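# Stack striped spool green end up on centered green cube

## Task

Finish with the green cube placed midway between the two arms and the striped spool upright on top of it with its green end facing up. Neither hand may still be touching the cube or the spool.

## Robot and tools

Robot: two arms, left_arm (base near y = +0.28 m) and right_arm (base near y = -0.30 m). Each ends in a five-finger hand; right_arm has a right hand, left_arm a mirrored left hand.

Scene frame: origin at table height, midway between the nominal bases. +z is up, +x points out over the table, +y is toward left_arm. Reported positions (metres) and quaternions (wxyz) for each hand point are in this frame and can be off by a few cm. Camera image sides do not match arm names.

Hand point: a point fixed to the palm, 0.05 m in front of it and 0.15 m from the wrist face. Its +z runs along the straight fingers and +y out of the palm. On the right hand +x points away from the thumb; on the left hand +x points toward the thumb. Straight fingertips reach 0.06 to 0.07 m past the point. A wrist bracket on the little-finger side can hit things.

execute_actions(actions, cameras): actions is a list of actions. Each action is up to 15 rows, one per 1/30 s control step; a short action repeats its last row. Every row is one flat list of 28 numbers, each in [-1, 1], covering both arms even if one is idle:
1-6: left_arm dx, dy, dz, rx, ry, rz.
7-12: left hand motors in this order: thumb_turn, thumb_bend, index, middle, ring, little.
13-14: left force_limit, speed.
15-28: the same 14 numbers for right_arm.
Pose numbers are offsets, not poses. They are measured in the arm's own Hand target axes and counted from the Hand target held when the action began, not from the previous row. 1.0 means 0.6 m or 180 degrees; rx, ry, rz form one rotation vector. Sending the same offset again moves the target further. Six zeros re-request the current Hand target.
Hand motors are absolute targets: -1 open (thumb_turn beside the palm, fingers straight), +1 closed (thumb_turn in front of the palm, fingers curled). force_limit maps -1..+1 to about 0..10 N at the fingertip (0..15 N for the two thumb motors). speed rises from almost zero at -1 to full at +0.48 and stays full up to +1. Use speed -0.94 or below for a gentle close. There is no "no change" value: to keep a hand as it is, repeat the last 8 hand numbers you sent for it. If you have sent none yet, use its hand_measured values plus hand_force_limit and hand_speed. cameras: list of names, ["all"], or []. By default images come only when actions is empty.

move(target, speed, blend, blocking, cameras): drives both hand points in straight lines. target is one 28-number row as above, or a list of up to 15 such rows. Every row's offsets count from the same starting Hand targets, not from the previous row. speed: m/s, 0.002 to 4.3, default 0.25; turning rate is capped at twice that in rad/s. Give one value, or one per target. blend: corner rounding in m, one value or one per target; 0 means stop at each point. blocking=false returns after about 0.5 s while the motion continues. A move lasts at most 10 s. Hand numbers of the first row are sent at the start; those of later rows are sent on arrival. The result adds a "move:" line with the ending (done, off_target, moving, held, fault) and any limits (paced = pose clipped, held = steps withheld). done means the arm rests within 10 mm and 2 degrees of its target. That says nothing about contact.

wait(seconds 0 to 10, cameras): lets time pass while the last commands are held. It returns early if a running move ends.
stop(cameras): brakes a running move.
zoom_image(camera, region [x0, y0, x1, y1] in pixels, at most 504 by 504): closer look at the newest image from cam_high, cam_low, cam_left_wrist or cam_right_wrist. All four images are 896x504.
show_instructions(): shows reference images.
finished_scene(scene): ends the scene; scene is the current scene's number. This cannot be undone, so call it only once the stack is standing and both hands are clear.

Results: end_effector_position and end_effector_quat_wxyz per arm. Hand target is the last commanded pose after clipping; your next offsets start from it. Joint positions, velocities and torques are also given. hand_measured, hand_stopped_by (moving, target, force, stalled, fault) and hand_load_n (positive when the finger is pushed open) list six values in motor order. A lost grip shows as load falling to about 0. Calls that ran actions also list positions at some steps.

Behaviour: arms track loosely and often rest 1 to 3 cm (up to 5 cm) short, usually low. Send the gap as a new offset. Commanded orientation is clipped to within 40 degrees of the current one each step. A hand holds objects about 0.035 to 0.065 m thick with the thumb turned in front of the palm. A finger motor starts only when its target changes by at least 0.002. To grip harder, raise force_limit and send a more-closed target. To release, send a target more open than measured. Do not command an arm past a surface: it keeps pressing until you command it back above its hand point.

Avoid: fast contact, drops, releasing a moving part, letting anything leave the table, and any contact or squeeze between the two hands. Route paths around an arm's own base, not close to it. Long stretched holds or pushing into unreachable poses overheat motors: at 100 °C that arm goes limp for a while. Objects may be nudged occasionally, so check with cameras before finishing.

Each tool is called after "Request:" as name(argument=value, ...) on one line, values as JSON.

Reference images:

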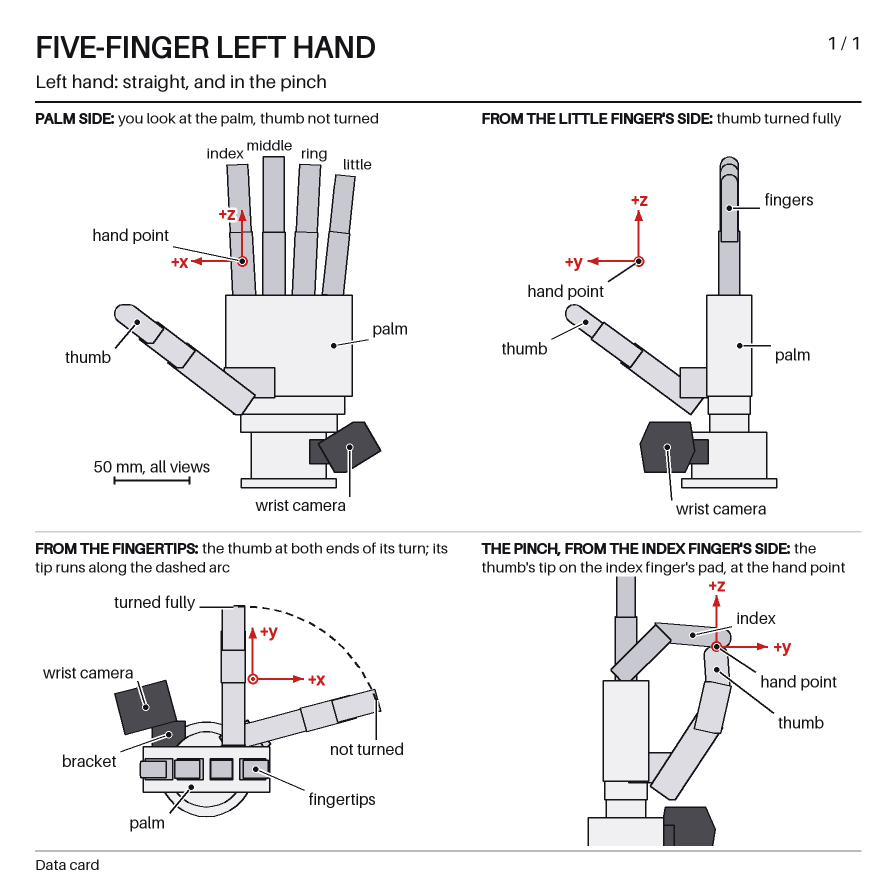

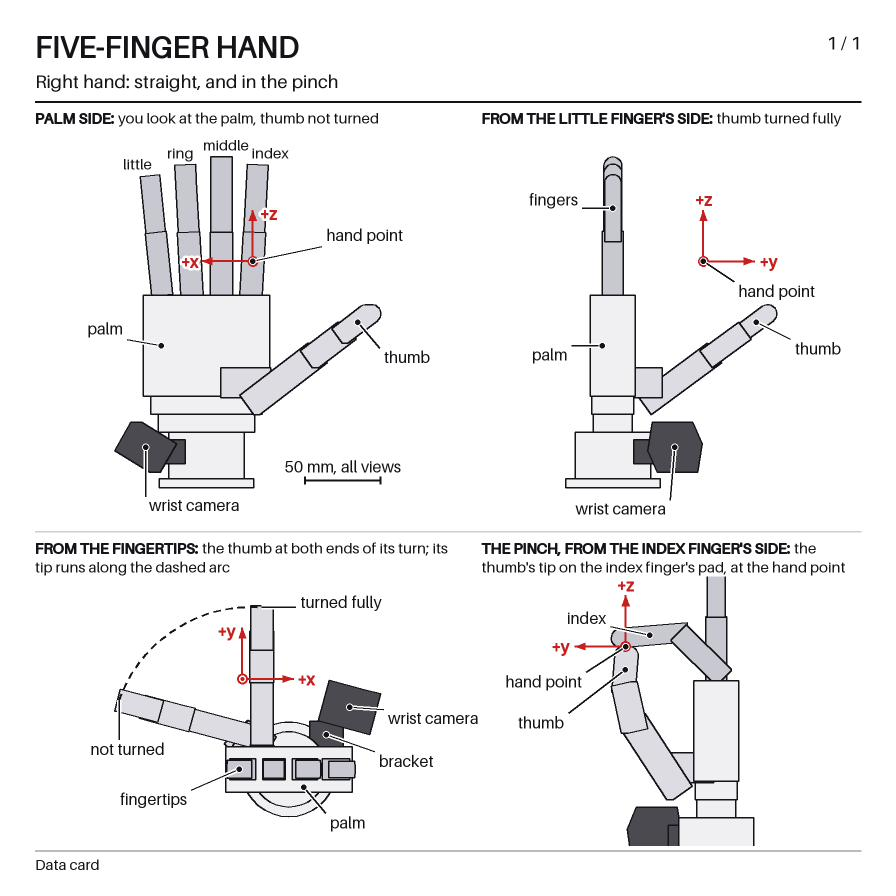

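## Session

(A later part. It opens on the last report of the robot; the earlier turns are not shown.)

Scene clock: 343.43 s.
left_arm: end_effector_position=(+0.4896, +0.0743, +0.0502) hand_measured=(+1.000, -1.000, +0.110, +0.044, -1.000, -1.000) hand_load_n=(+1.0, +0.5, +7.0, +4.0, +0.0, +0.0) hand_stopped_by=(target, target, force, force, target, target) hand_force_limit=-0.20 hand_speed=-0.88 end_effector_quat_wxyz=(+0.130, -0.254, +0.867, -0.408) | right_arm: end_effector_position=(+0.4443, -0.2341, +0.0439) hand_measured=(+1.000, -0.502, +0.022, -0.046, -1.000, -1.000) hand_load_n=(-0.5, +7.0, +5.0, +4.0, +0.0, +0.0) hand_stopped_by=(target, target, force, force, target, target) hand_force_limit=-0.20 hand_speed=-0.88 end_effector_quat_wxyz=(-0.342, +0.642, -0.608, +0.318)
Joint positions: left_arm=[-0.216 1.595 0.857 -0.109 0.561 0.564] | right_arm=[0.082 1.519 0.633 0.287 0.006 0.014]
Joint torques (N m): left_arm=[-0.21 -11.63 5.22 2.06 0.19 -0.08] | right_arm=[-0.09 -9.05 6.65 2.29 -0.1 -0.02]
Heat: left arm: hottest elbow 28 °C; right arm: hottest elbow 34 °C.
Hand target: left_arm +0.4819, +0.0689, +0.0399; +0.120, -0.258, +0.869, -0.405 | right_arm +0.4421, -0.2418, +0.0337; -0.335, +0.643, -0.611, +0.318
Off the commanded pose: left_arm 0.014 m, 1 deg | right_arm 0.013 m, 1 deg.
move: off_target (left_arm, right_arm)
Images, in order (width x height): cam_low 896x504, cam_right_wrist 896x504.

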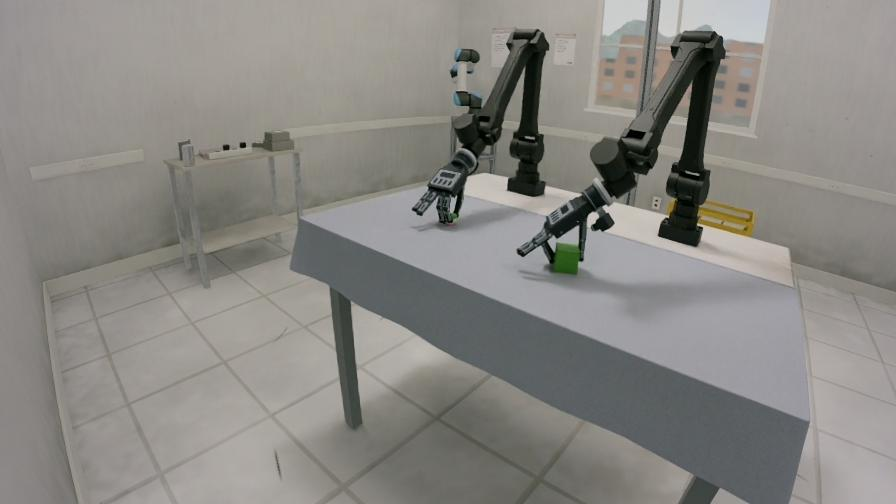

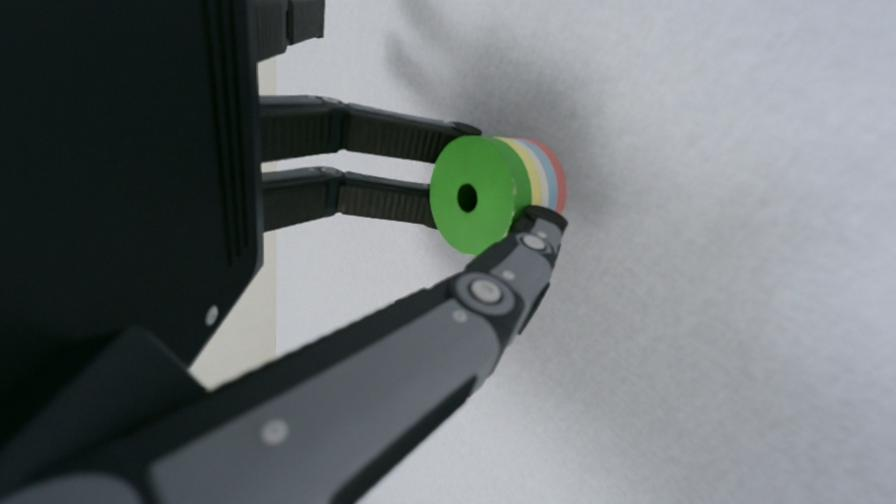

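Request:
move(target=[[0,-0.0894,-0.075,0,0,0,1,-1,0.4,0.4,-1,-1,-0.2,-0.88,0,-0.0683,-0.0478,0,0,0,1,-0.5,0.3,0.3,-1,-1,-0.2,-0.88],[0.4535,-0.0867,-0.1042,0,0,0,1,-1,0.4,0.4,-1,-1,-0.2,-0.88,0.1283,-0.1198,-0.1368,0,0,0,1,-0.5,0.3,0.3,-1,-1,-0.2,-0.88]], speed=[0.06,0.15], blend=[0.02,0], cameras=["all"])

Scene clock: 381.13 s.
left_arm: end_effector_position=(+0.2507, -0.0649, +0.1194) hand_measured=(+1.000, -1.000, +0.110, +0.044, -1.000, -1.000) hand_load_n=(+0.5, +0.5, +7.5, +2.0, +0.0, +0.0) hand_stopped_by=(target, target, force, force, target, target) hand_force_limit=-0.20 hand_speed=-0.88 end_effector_quat_wxyz=(+0.122, -0.257, +0.872, -0.398) | right_arm: end_effector_position=(+0.4035, -0.3104, +0.1154) hand_measured=(+1.000, -0.502, +0.022, -0.046, -1.000, -1.000) hand_load_n=(-0.5, +7.0, +5.0, +4.0, +0.0, +0.0) hand_stopped_by=(target, target, force, force, target, target) hand_force_limit=-0.20 hand_speed=-0.88 end_effector_quat_wxyz=(-0.327, +0.649, -0.619, +0.298)
Joint positions: left_arm=[-0.9 1.094 0.595 -0.214 0.065 0.066] | right_arm=[-0.137 1.256 0.663 -0.074 -0.173 -0.113]
Joint torques (N m): left_arm=[-0.09 -7.41 6.67 2.32 -0.09 -0.06] | right_arm=[-0.03 -9.11 13 1.36 -0.2 -0.02]
Heat: left arm: hottest elbow 27 °C; right arm: hottest elbow 35 °C.
Hand target: left_arm +0.2459, -0.0673, +0.1203; +0.120, -0.258, +0.869, -0.406 | right_arm +0.4202, -0.3199, +0.1395; -0.335, +0.643, -0.611, +0.317
Off the commanded pose: left_arm 0.005 m, 1 deg | right_arm 0.031 m, 3 deg.
move: off_target (right_arm)

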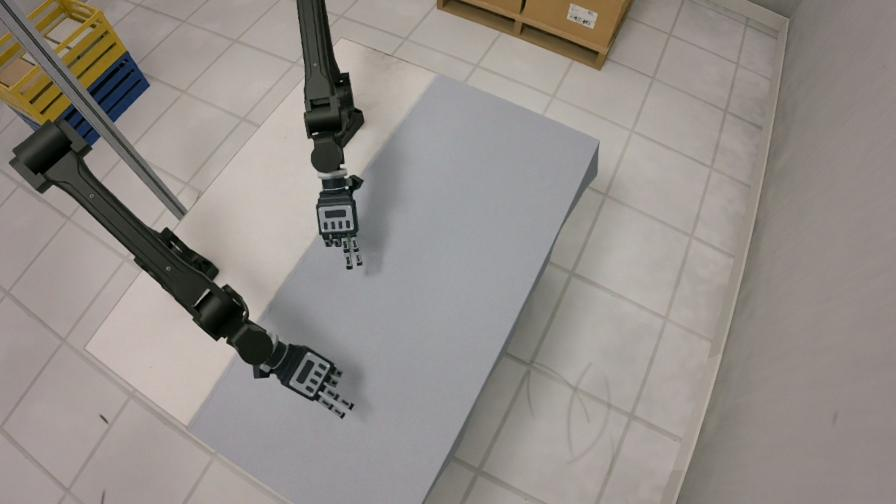

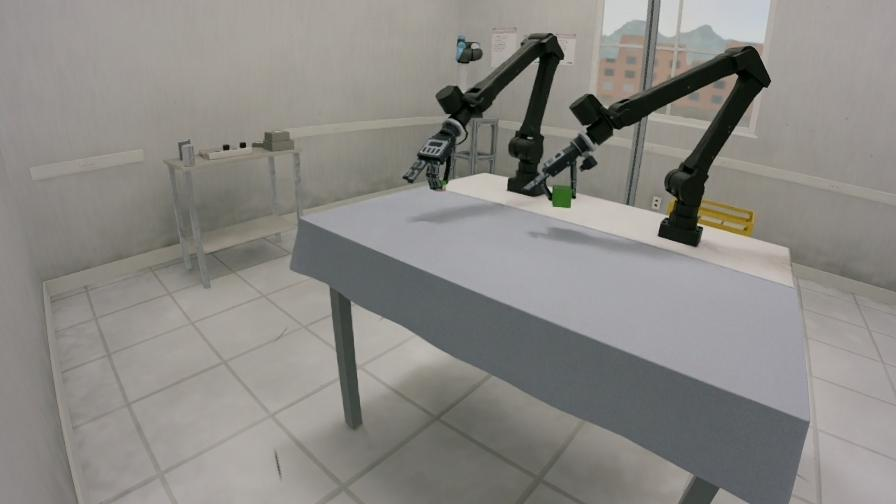

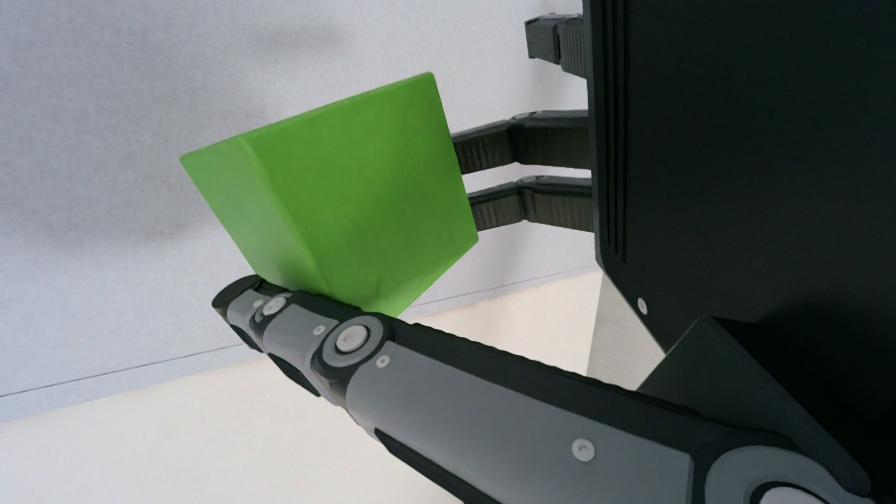

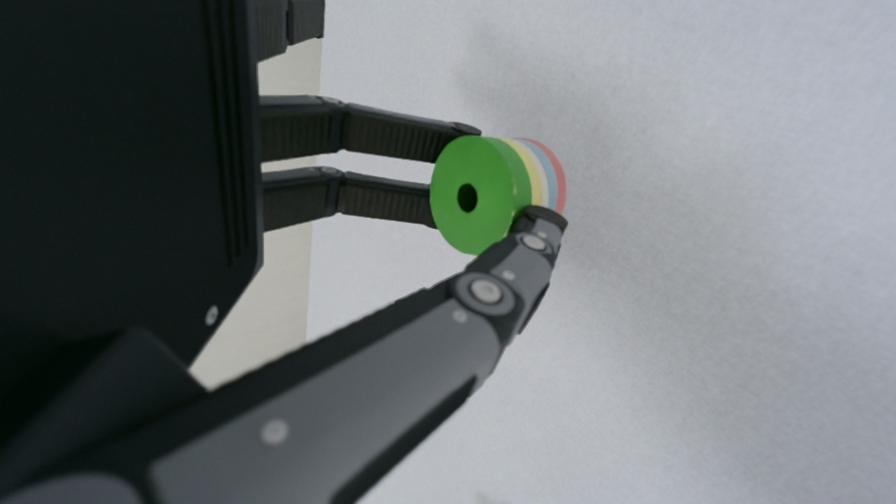

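Request:
move(target=[0,0.0702,0.059,0,0,0,1,-1,0.4,0.4,-1,-1,-0.2,-0.88,0,0,0,0,0,0,1,-0.5,0.3,0.3,-1,-1,-0.2,-0.88], speed=0.08, cameras=["cam_low","cam_left_wrist"])

Request:
zoom_image(camera="cam_low", region=[510, 170, 610, 250])

Scene clock: 392.47 s.
left_arm: end_effector_position=(+0.2510, -0.0652, +0.0703) hand_measured=(+1.000, -1.000, +0.110, +0.044, -1.000, -1.000) hand_load_n=(+0.0, +0.5, +7.5, +2.0, +0.0, +0.0) hand_stopped_by=(target, target, force, force, target, target) hand_force_limit=-0.20 hand_speed=-0.88 end_effector_quat_wxyz=(+0.124, -0.256, +0.869, -0.405) | right_arm: end_effector_position=(+0.4035, -0.3104, +0.1154) hand_measured=(+1.000, -0.502, +0.022, -0.046, -1.000, -1.000) hand_load_n=(+0.0, +7.0, +5.5, +4.0, -0.5, +0.0) hand_stopped_by=(target, target, force, force, target, target) hand_force_limit=-0.20 hand_speed=-0.88 end_effector_quat_wxyz=(-0.327, +0.649, -0.619, +0.298)
Joint positions: left_arm=[-0.9 1.198 0.504 -0.004 0.065 0.066] | right_arm=[-0.137 1.256 0.663 -0.074 -0.173 -0.113]
Joint torques (N m): left_arm=[-0.03 -6.36 5.96 2.3 -0.1 -0.1] | right_arm=[-0.09 -9.11 12.98 1.35 -0.21 -0.02]
Heat: left arm: hottest elbow 27 °C; right arm: hottest elbow 38 °C.
Hand target: left_arm +0.2460, -0.0673, +0.0652; +0.120, -0.258, +0.869, -0.406 | right_arm +0.4202, -0.3199, +0.1395; -0.335, +0.643, -0.611, +0.317
Off the commanded pose: left_arm 0.007 m, 1 deg | right_arm 0.031 m, 3 deg.
move: off_target (right_arm)
Images, in order (width x height): cam_low 896x504, cam_left_wrist 896x504.

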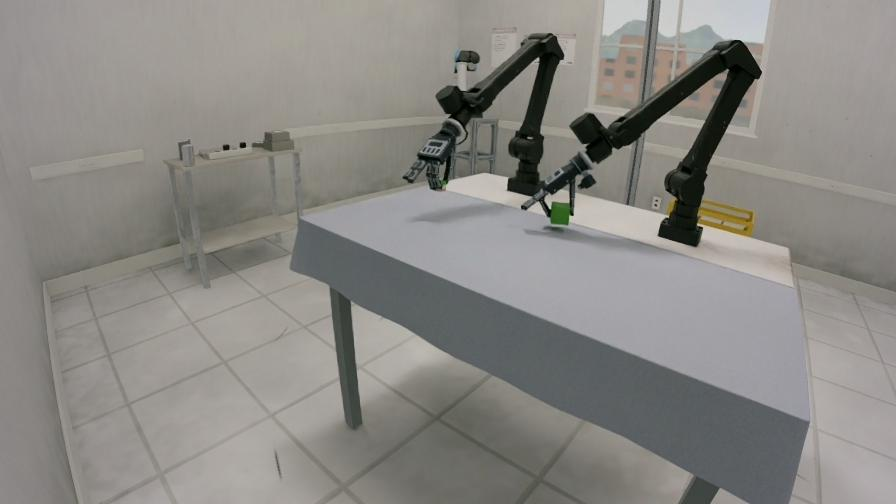

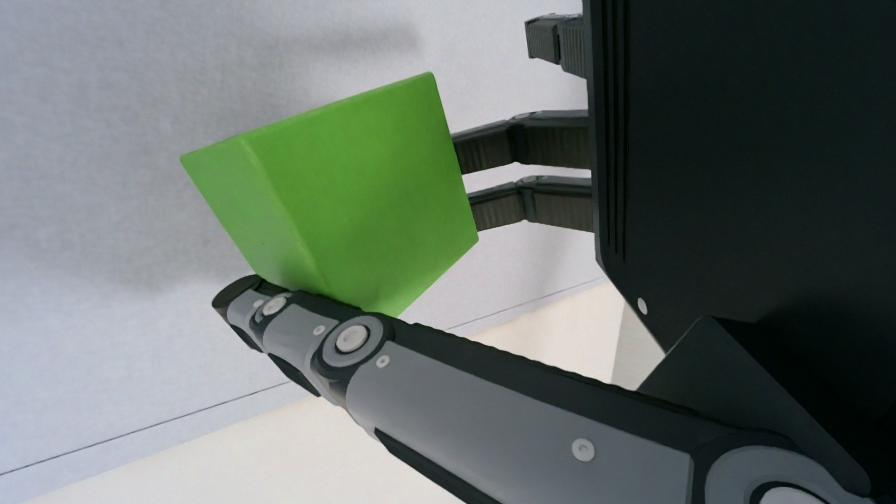

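Scaled by 5.040.

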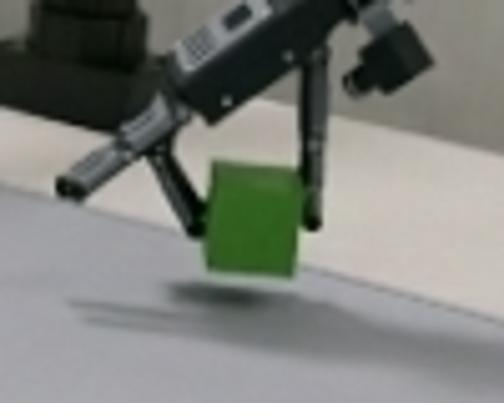

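Request:
move(target=[0,0.0128,0.0107,0,0,0,1,-1,0.4,0.4,-1,-1,-0.2,-0.88,0,0,0,0,0,0,1,-0.5,0.3,0.3,-1,-1,-0.2,-0.88], speed=0.04, cameras=["cam_low","cam_high"])

Request:
zoom_image(camera="cam_low", region=[510, 170, 610, 250])

Request:
zoom_image(camera="cam_high", region=[300, 200, 400, 290])

Scene clock: 416.23 s.
left_arm: end_effector_position=(+0.2514, -0.0656, +0.0606) hand_measured=(+1.000, -1.000, +0.110, +0.044, -1.000, -1.000) hand_load_n=(+0.5, +0.5, +7.5, +2.0, +0.0, +0.0) hand_stopped_by=(target, target, force, force, target, target) hand_force_limit=-0.20 hand_speed=-0.88 end_effector_quat_wxyz=(+0.124, -0.256, +0.869, -0.405) | right_arm: end_effector_position=(+0.4035, -0.3104, +0.1154) hand_measured=(+1.000, -0.502, +0.022, -0.046, -1.000, -1.000) hand_load_n=(-0.5, +6.5, +5.0, +4.0, +0.0, +0.0) hand_stopped_by=(target, target, force, force, target, target) hand_force_limit=-0.20 hand_speed=-0.88 end_effector_quat_wxyz=(-0.327, +0.649, -0.619, +0.298)
Joint positions: left_arm=[-0.9 1.226 0.491 0.037 0.065 0.066] | right_arm=[-0.137 1.256 0.663 -0.074 -0.173 -0.113]
Joint torques (N m): left_arm=[-0.15 -6.53 5.74 2.56 -0.09 -0.09] | right_arm=[-0.09 -9.17 12.98 1.35 -0.21 -0.02]
Heat: left arm: hottest elbow 26 °C; right arm: hottest elbow 41 °C.
Hand target: left_arm +0.2460, -0.0673, +0.0552; +0.120, -0.258, +0.869, -0.406 | right_arm +0.4202, -0.3199, +0.1395; -0.335, +0.643, -0.611, +0.317
Off the commanded pose: left_arm 0.008 m, 1 deg | right_arm 0.031 m, 3 deg.
move: off_target (right_arm)
Images, in order (width x height): cam_high 896x504, cam_low 896x504.

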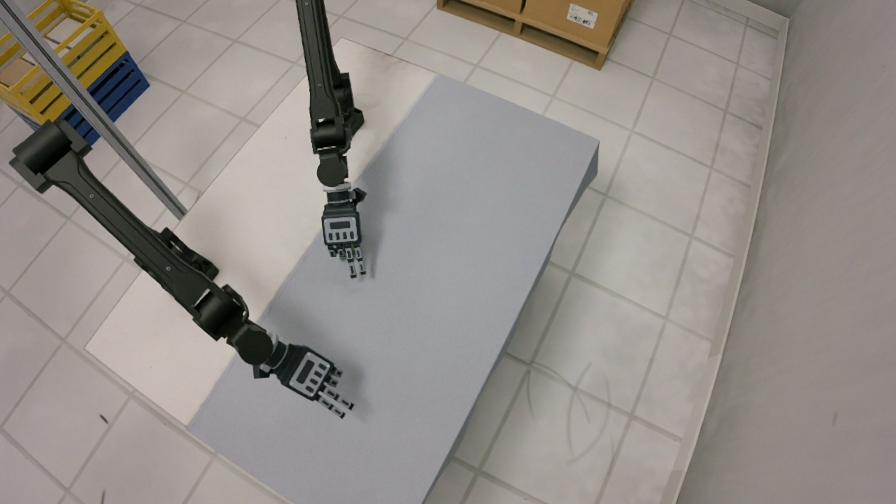

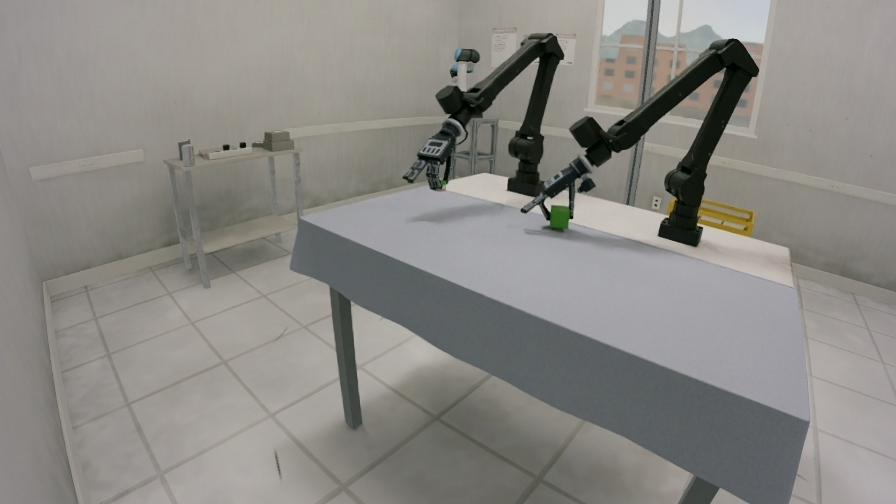

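Scaled by 5.040.

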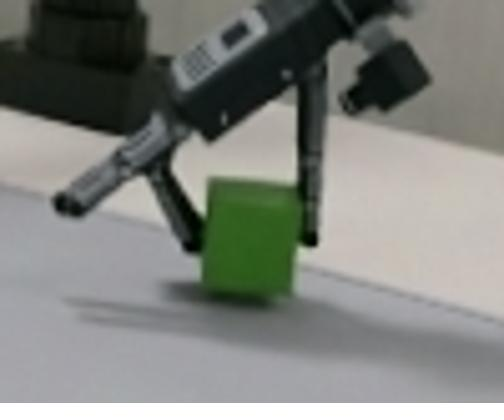

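Scaled by 5.040.

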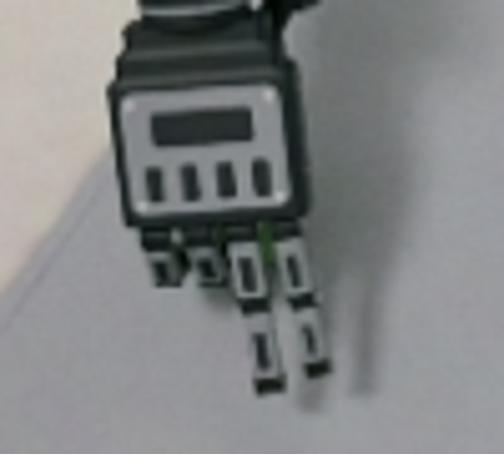

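Request:
move(target=[0,0.0102,0.0086,0,0,0,1,-1,0.4,0.4,-1,-1,-0.2,-0.88,0,0,0,0,0,0,1,-0.5,0.3,0.3,-1,-1,-0.2,-0.88], speed=0.03, cameras=["cam_low","cam_left_wrist"])

Request:
zoom_image(camera="cam_low", region=[510, 170, 610, 250])

Scene clock: 434.13 s.
left_arm: end_effector_position=(+0.2515, -0.0657, +0.0526) hand_measured=(+1.000, -1.000, +0.110, +0.044, -1.000, -1.000) hand_load_n=(+0.0, +0.5, +7.5, +2.0, +0.0, +0.0) hand_stopped_by=(target, target, force, force, target, target) hand_force_limit=-0.20 hand_speed=-0.88 end_effector_quat_wxyz=(+0.124, -0.256, +0.869, -0.405) | right_arm: end_effector_position=(+0.4035, -0.3104, +0.1154) hand_measured=(+1.000, -0.502, +0.022, -0.046, -1.000, -1.000) hand_load_n=(-0.5, +6.5, +5.0, +4.5, +0.0, +0.0) hand_stopped_by=(target, target, force, force, target, target) hand_force_limit=-0.20 hand_speed=-0.88 end_effector_quat_wxyz=(-0.327, +0.649, -0.619, +0.298)
Joint positions: left_arm=[-0.9 1.249 0.481 0.071 0.065 0.066] | right_arm=[-0.137 1.256 0.663 -0.074 -0.173 -0.113]
Joint torques (N m): left_arm=[-0.15 -6.53 5.56 2.37 -0.09 -0.1] | right_arm=[-0.09 -9.11 12.98 1.35 -0.21 -0.02]
Heat: left arm: hottest elbow 27 °C; right arm: hottest elbow 43 °C.
Hand target: left_arm +0.2460, -0.0673, +0.0471; +0.120, -0.258, +0.869, -0.405 | right_arm +0.4202, -0.3199, +0.1395; -0.335, +0.643, -0.611, +0.317
Off the commanded pose: left_arm 0.008 m, 1 deg | right_arm 0.031 m, 3 deg.
move: off_target (right_arm)
Images, in order (width x height): cam_low 896x504, cam_left_wrist 896x504.

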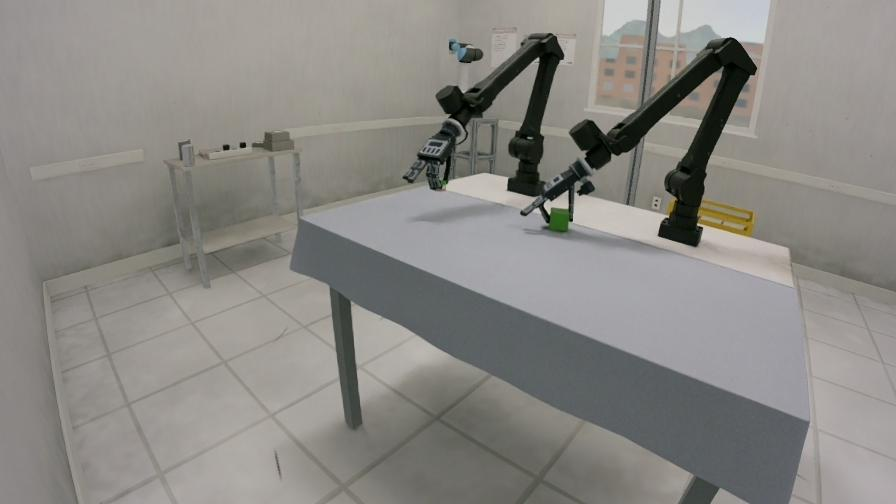

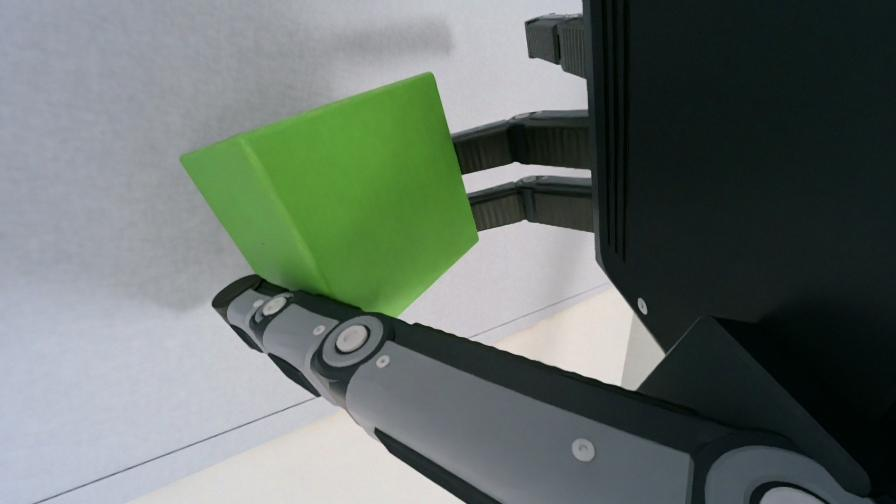

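Scaled by 5.040.

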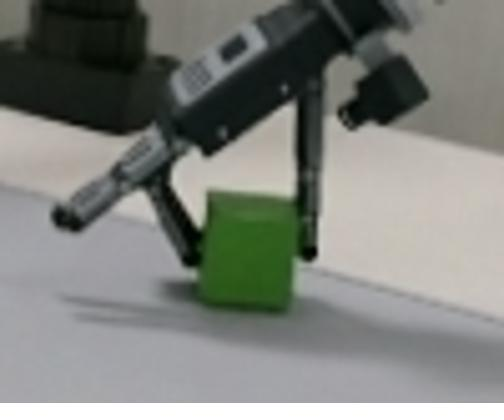

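Request:
move(target=[[0,-0.0383,-0.0322,0,0,0,1,-1,0.4,0.4,-1,-1,-0.2,-0.88,0,0,0,0,0,0,1,-0.5,0.3,0.3,-1,-1,-0.2,-0.88],[0,-0.0547,-0.0127,0,0,0,1,-1,0.4,0.4,-1,-1,-0.2,-0.88,0,0,0,0,0,0,1,-0.5,0.3,0.3,-1,-1,-0.2,-0.88],[0,-0.0138,0.0217,0,0,0,1,-1,0.4,0.4,-1,-1,-0.2,-0.88,0,0,0,0,0,0,1,-0.5,0.3,0.3,-1,-1,-0.2,-0.88]], speed=[0.08,0.08,0.04], blend=[0.008,0.005,0], cameras=["cam_low","cam_left_wrist"])

Request:
zoom_image(camera="cam_low", region=[510, 170, 610, 250])

Scene clock: 453.10 s.
left_arm: end_effector_position=(+0.2542, -0.0702, +0.0471) hand_measured=(+1.000, -1.000, +0.110, +0.044, -1.000, -1.000) hand_load_n=(+1.0, +0.5, +6.0, +2.0, +0.0, +0.0) hand_stopped_by=(target, target, force, force, target, target) hand_force_limit=-0.20 hand_speed=-0.88 end_effector_quat_wxyz=(+0.125, -0.257, +0.868, -0.406) | right_arm: end_effector_position=(+0.4035, -0.3104, +0.1154) hand_measured=(+1.000, -0.502, +0.022, -0.046, -1.000, -1.000) hand_load_n=(+0.0, +7.0, +5.0, +4.0, +0.0, +0.0) hand_stopped_by=(target, target, force, force, target, target) hand_force_limit=-0.20 hand_speed=-0.88 end_effector_quat_wxyz=(-0.327, +0.649, -0.619, +0.298)
Joint positions: left_arm=[-0.902 1.281 0.485 0.101 0.062 0.061] | right_arm=[-0.137 1.256 0.663 -0.074 -0.173 -0.113]
Joint torques (N m): left_arm=[-0.38 -5.13 7.49 1.8 -0.1 -0.09] | right_arm=[-0.09 -9.11 13 1.35 -0.21 -0.02]
Heat: left arm: hottest elbow 27 °C; right arm: hottest elbow 44 °C.
Hand target: left_arm +0.2542, -0.0801, +0.0451; +0.120, -0.258, +0.869, -0.405 | right_arm +0.4202, -0.3199, +0.1395; -0.335, +0.643, -0.611, +0.317
Off the commanded pose: left_arm 0.010 m, 1 deg | right_arm 0.031 m, 3 deg.
move: off_target (right_arm); blend cut to 0.0076 m at target 1
Images, in order (width x height): cam_low 896x504, cam_left_wrist 896x504.

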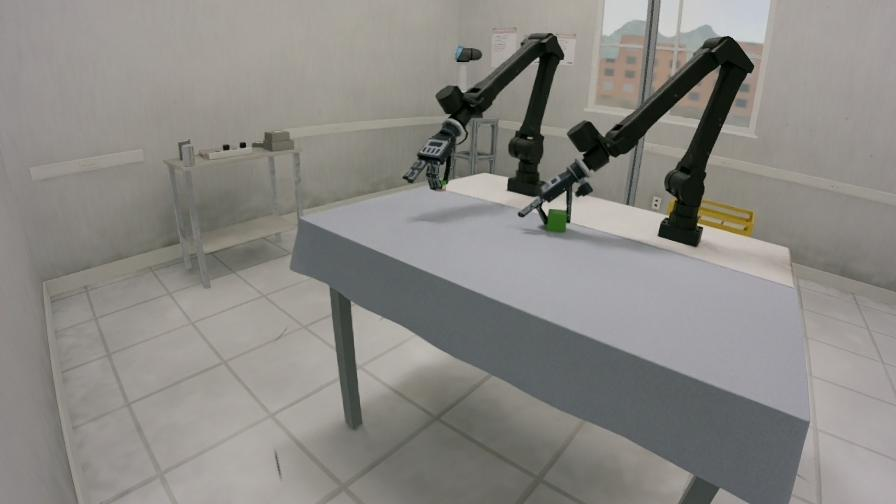

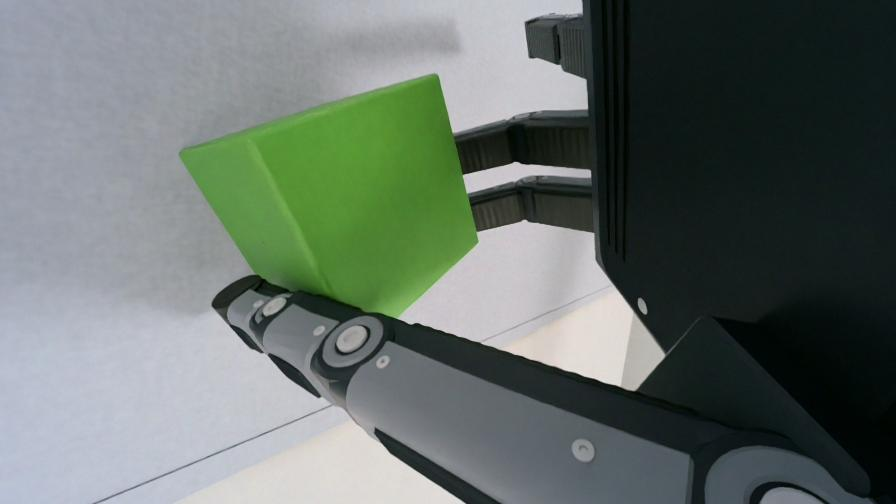

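Scaled by 5.040.

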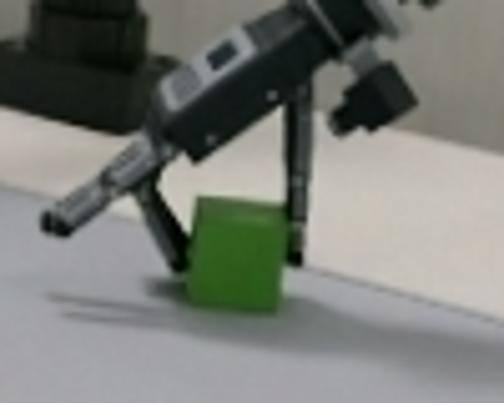

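Request:
move(target=[0,0,0,0,0,0,1,-1,-0.5,-0.5,-1,-1,-0.2,-0.7,0,0,0,0,0,0,1,-0.5,0.3,0.3,-1,-1,-0.2,-0.88], speed=0.04, cameras=["cam_low","cam_left_wrist"])

Scene clock: 464.00 s.
left_arm: end_effector_position=(+0.2532, -0.0691, +0.0416) hand_measured=(+1.000, -1.000, -0.500, -0.500, -1.000, -1.000) hand_load_n=(+0.0, +0.0, +0.0, +0.5, +0.0, +0.0) hand_stopped_by=(target, target, target, target, target, target) hand_force_limit=-0.20 hand_speed=-0.70 end_effector_quat_wxyz=(+0.122, -0.259, +0.871, -0.400) | right_arm: end_effector_position=(+0.4035, -0.3104, +0.1154) hand_measured=(+1.000, -0.502, +0.022, -0.046, -1.000, -1.000) hand_load_n=(+0.0, +7.0, +5.0, +4.0, +0.0, +0.0) hand_stopped_by=(target, target, force, force, target, target) hand_force_limit=-0.20 hand_speed=-0.88 end_effector_quat_wxyz=(-0.327, +0.649, -0.619, +0.298)
Joint positions: left_arm=[-0.903 1.295 0.485 0.101 0.061 0.06] | right_arm=[-0.137 1.256 0.663 -0.074 -0.173 -0.113]
Joint torques (N m): left_arm=[-0.38 -6.71 7.42 1.92 -0.06 -0.07] | right_arm=[-0.09 -9.17 13 1.36 -0.21 -0.02]
Heat: left arm: hottest elbow 27 °C; right arm: hottest elbow 44 °C.
Hand target: left_arm +0.2543, -0.0801, +0.0452; +0.120, -0.258, +0.869, -0.406 | right_arm +0.4202, -0.3199, +0.1395; -0.335, +0.643, -0.611, +0.317
Off the commanded pose: left_arm 0.012 m, 1 deg | right_arm 0.031 m, 3 deg.
move: off_target (left_arm, right_arm)
Images, in order (width x height): cam_low 896x504, cam_left_wrist 896x504.

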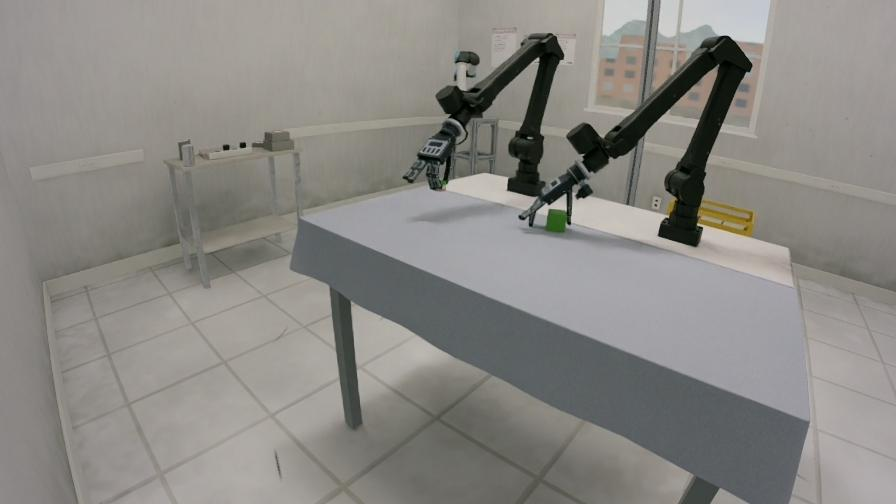

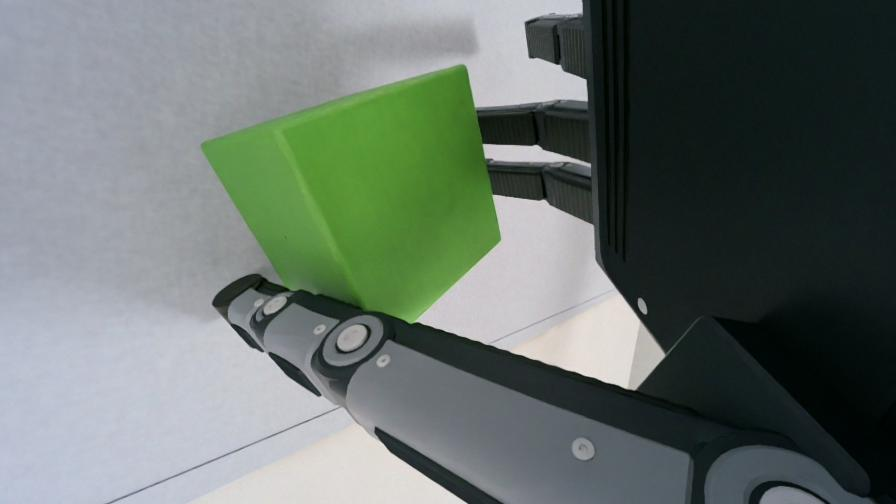

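Request:
move(target=[[0,0.0129,-0.0153,0,0,0,1,-1,-0.5,-0.5,-1,-1,-0.2,-0.7,0,0,0,0,0,0,1,-0.5,0.3,0.3,-1,-1,-0.2,-0.88],[0,-0.1148,-0.1225,0,0,0,1,-1,-0.5,-0.5,-1,-1,-0.2,-0.7,0,0,0,0,0,0,1,-0.5,0.3,0.3,-1,-1,-0.2,-0.88],[-0.3843,-0.0518,-0.3922,0,-0.1575,-0.1322,1,-1,-0.5,-0.5,-1,-1,-0.2,-0.7,0,0,0,0,0,0,1,-0.5,0.3,0.3,-1,-1,-0.2,-0.88]], speed=[0.04,0.1,0.25], blend=[0.005,0.03,0], cameras=["cam_low","cam_high"])

Request:
zoom_image(camera="cam_low", region=[530, 180, 590, 240])

Request:
zoom_image(camera="cam_high", region=[310, 210, 380, 280])

Scene clock: 500.60 s.
left_arm: end_effector_position=(+0.3449, +0.1771, +0.1936) hand_measured=(+1.000, -1.000, -0.500, -0.500, -1.000, -1.000) hand_load_n=(+0.0, +0.0, +0.0, +0.0, +0.0, +0.0) hand_stopped_by=(target, target, target, target, target, target) hand_force_limit=-0.20 hand_speed=-0.70 end_effector_quat_wxyz=(+0.226, -0.527, +0.747, -0.337) | right_arm: end_effector_position=(+0.4035, -0.3104, +0.1154) hand_measured=(+1.000, -0.502, +0.022, -0.046, -1.000, -1.000) hand_load_n=(+0.0, +7.0, +5.0, +4.0, +0.0, +0.0) hand_stopped_by=(target, target, force, force, target, target) hand_force_limit=-0.20 hand_speed=-0.88 end_effector_quat_wxyz=(-0.327, +0.649, -0.619, +0.298)
Joint positions: left_arm=[-0.139 0.769 0.639 -0.618 0.165 0.127] | right_arm=[-0.137 1.256 0.663 -0.074 -0.173 -0.113]
Joint torques (N m): left_arm=[1.61 -2.43 12.4 1.48 0.2 0.2] | right_arm=[-0.03 -9.17 13.01 1.35 -0.2 -0.02]
Heat: left arm: hottest elbow 29 °C; right arm: hottest elbow 45 °C.
Hand target: left_arm +0.3602, +0.1801, +0.2199; +0.242, -0.520, +0.742, -0.346 | right_arm +0.4202, -0.3199, +0.1395; -0.335, +0.643, -0.611, +0.317
Off the commanded pose: left_arm 0.031 m, 2 deg | right_arm 0.031 m, 3 deg.
move: off_target (left_arm, right_arm)
Images, in order (width x height): cam_high 896x504, cam_low 896x504.

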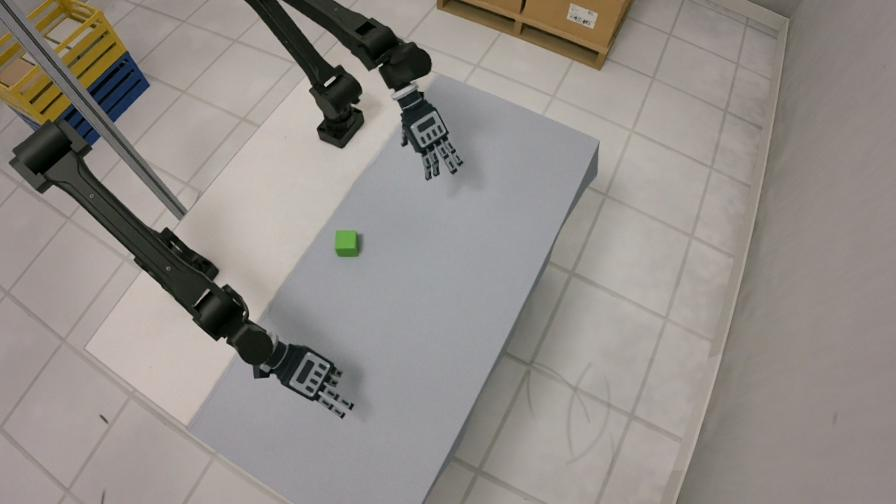

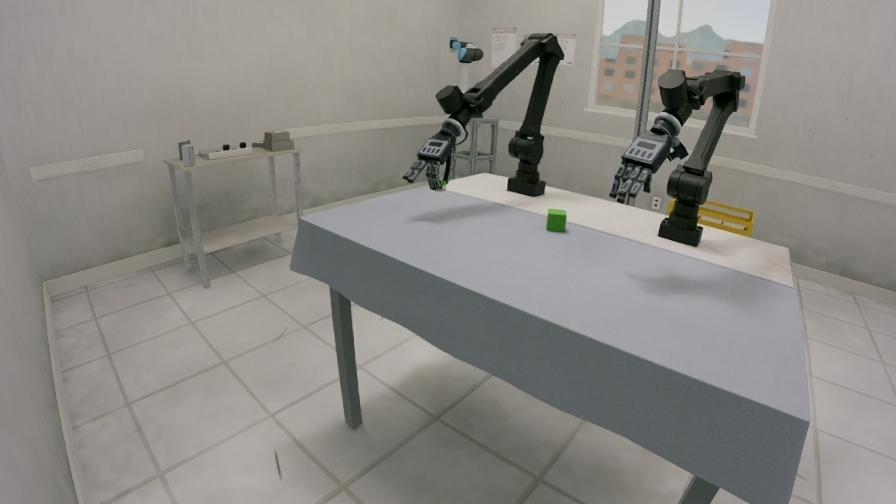

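Scaled by 8.400.

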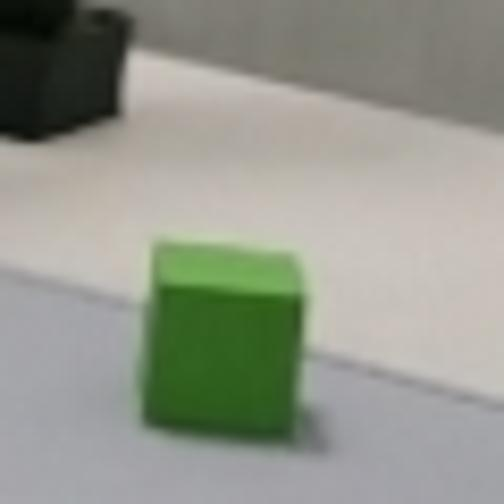

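Scaled by 7.200.

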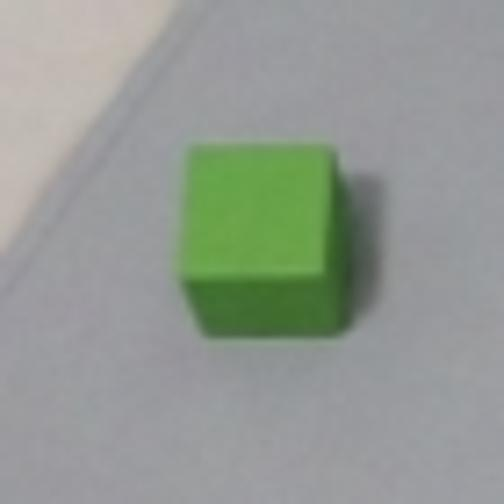

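Request:
move(target=[[0.4478,0.1433,0.0625,0,0.1575,0.1322,1,-1,-0.5,-0.5,-1,-1,-0.2,-0.7,-0.0078,0.0587,-0.142,0,-0.1365,-0.0957,1,-0.5,0.3,0.3,-1,-1,-0.2,-0.88],[0.4478,0.2493,0.1513,0,0.1575,0.1322,1,-1,-0.5,-0.5,-1,-1,-0.2,-0.7,-0.0078,0.0587,-0.142,0,-0.1365,-0.0957,1,-0.5,0.3,0.3,-1,-1,-0.2,-0.88],[0.4745,0.2127,0.195,0,0.1575,0.1322,1,-1,-0.5,-0.5,-1,-1,-0.2,-0.7,-0.0078,0.0587,-0.142,0,-0.1365,-0.0957,1,-0.5,0.3,0.3,-1,-1,-0.2,-0.88]], speed=[0.25,0.08,0.04], blend=[0.02,0.003,0], cameras=["cam_low","cam_left_wrist"])

Request:
zoom_image(camera="cam_low", region=[530, 180, 590, 240])

Scene clock: 559.20 s.
left_arm: end_effector_position=(+0.2581, -0.0746, +0.0410) hand_measured=(+1.000, -1.000, -0.500, -0.500, -1.000, -1.000) hand_load_n=(+0.0, +0.0, -0.5, -2.5, +0.0, +0.0) hand_stopped_by=(target, target, target, target, target, target) hand_force_limit=-0.20 hand_speed=-0.70 end_effector_quat_wxyz=(+0.118, -0.257, +0.874, -0.396) | right_arm: end_effector_position=(+0.3154, -0.3085, +0.1385) hand_measured=(+1.000, -0.502, +0.022, -0.046, -1.000, -1.000) hand_load_n=(-0.5, +6.5, +5.0, +4.0, +0.0, +0.0) hand_stopped_by=(target, target, force, force, target, target) hand_force_limit=-0.20 hand_speed=-0.88 end_effector_quat_wxyz=(-0.405, +0.781, -0.432, +0.197)
Joint positions: left_arm=[-0.898 1.321 0.513 0.087 0.071 0.067] | right_arm=[-0.342 1.125 0.663 -0.455 -0.723 -0.658]
Joint torques (N m): left_arm=[0.85 -6.01 8.76 1.96 0.1 -0.02] | right_arm=[-0.15 -7.18 13.31 0.96 -0.63 -0.02]
Heat: left arm: hottest elbow 31 °C; right arm: hottest elbow 46 °C.
Hand target: left_arm +0.2702, -0.0904, +0.0474; +0.120, -0.258, +0.869, -0.406 | right_arm +0.3301, -0.3201, +0.1596; -0.406, +0.779, -0.424, +0.220
Off the commanded pose: left_arm 0.021 m, 1 deg | right_arm 0.028 m, 3 deg.
move: off_target (left_arm, right_arm)
Images, in order (width x height): cam_low 896x504, cam_left_wrist 896x504.

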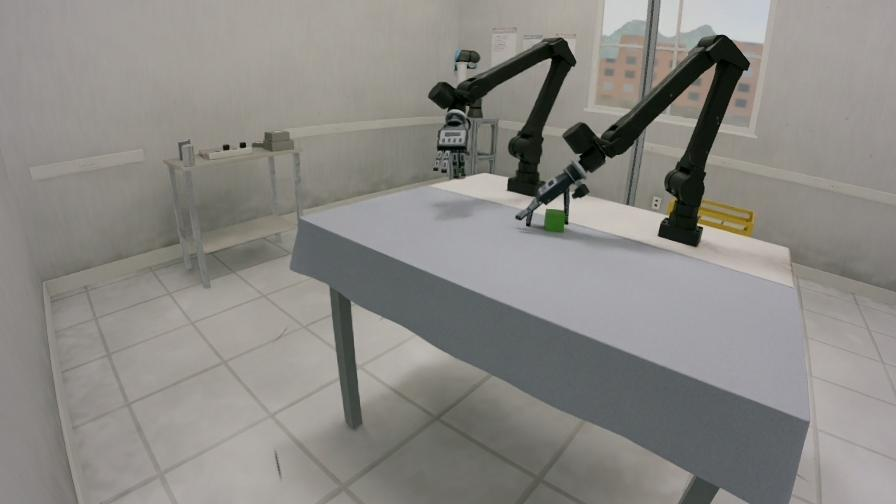

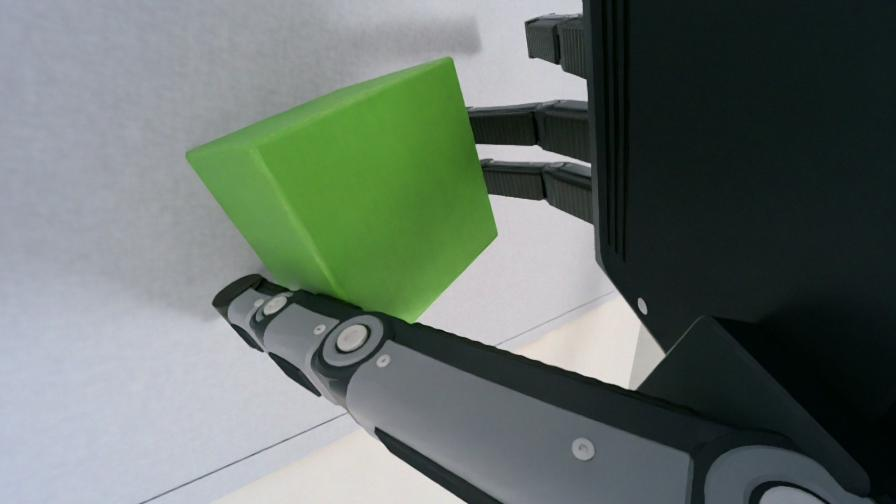

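Scaled by 8.400.

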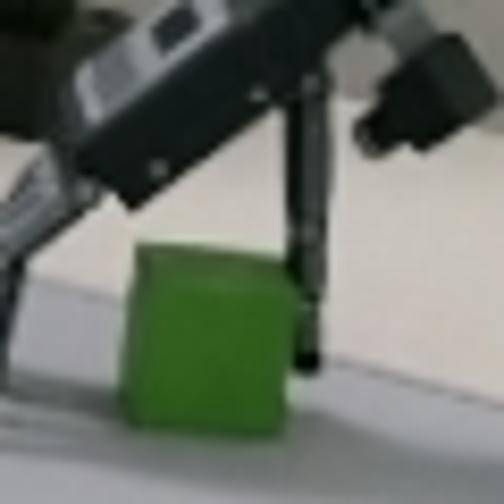

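Request:
move(target=[0,-0.018,0.011,0,0,0,1,-1,-0.5,-0.5,-1,-1,-0.2,-0.7,0,0,0,0,0,0,1,-0.5,0.3,0.3,-1,-1,-0.2,-0.88], speed=0.04, cameras=["cam_low"])

Request:
zoom_image(camera="cam_low", region=[530, 180, 590, 240])

Scene clock: 572.57 s.
left_arm: end_effector_position=(+0.2652, -0.0837, +0.0417) hand_measured=(+1.000, -1.000, -0.500, -0.500, -1.000, -1.000) hand_load_n=(+0.0, +0.0, +0.0, -1.0, +0.0, +0.0) hand_stopped_by=(target, target, target, target, target, target) hand_force_limit=-0.20 hand_speed=-0.70 end_effector_quat_wxyz=(+0.118, -0.256, +0.874, -0.396) | right_arm: end_effector_position=(+0.3154, -0.3085, +0.1385) hand_measured=(+1.000, -0.502, +0.022, -0.046, -1.000, -1.000) hand_load_n=(+0.0, +7.0, +5.0, +4.0, -0.5, +0.0) hand_stopped_by=(target, target, force, force, target, target) hand_force_limit=-0.20 hand_speed=-0.88 end_effector_quat_wxyz=(-0.405, +0.781, -0.432, +0.197)
Joint positions: left_arm=[-0.898 1.351 0.542 0.088 0.071 0.067] | right_arm=[-0.342 1.125 0.663 -0.455 -0.723 -0.658]
Joint torques (N m): left_arm=[0.38 -7 9.07 1.65 0.04 -0.02] | right_arm=[-0.09 -7.18 13.33 0.95 -0.63 -0.02]
Heat: left arm: hottest elbow 32 °C; right arm: hottest elbow 47 °C.
Hand target: left_arm +0.2767, -0.1004, +0.0513; +0.120, -0.258, +0.869, -0.406 | right_arm +0.3301, -0.3201, +0.1596; -0.406, +0.779, -0.424, +0.220
Off the commanded pose: left_arm 0.023 m, 1 deg | right_arm 0.028 m, 3 deg.
move: off_target (left_arm, right_arm)
Images, in order (width x height): cam_low 896x504.

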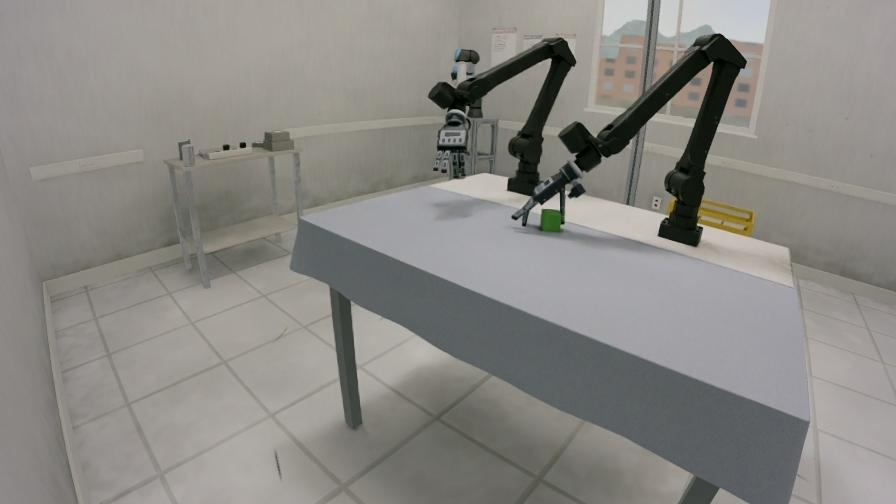

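Scaled by 8.400.

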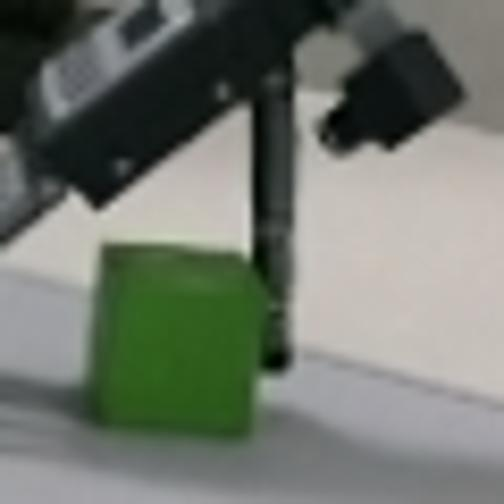

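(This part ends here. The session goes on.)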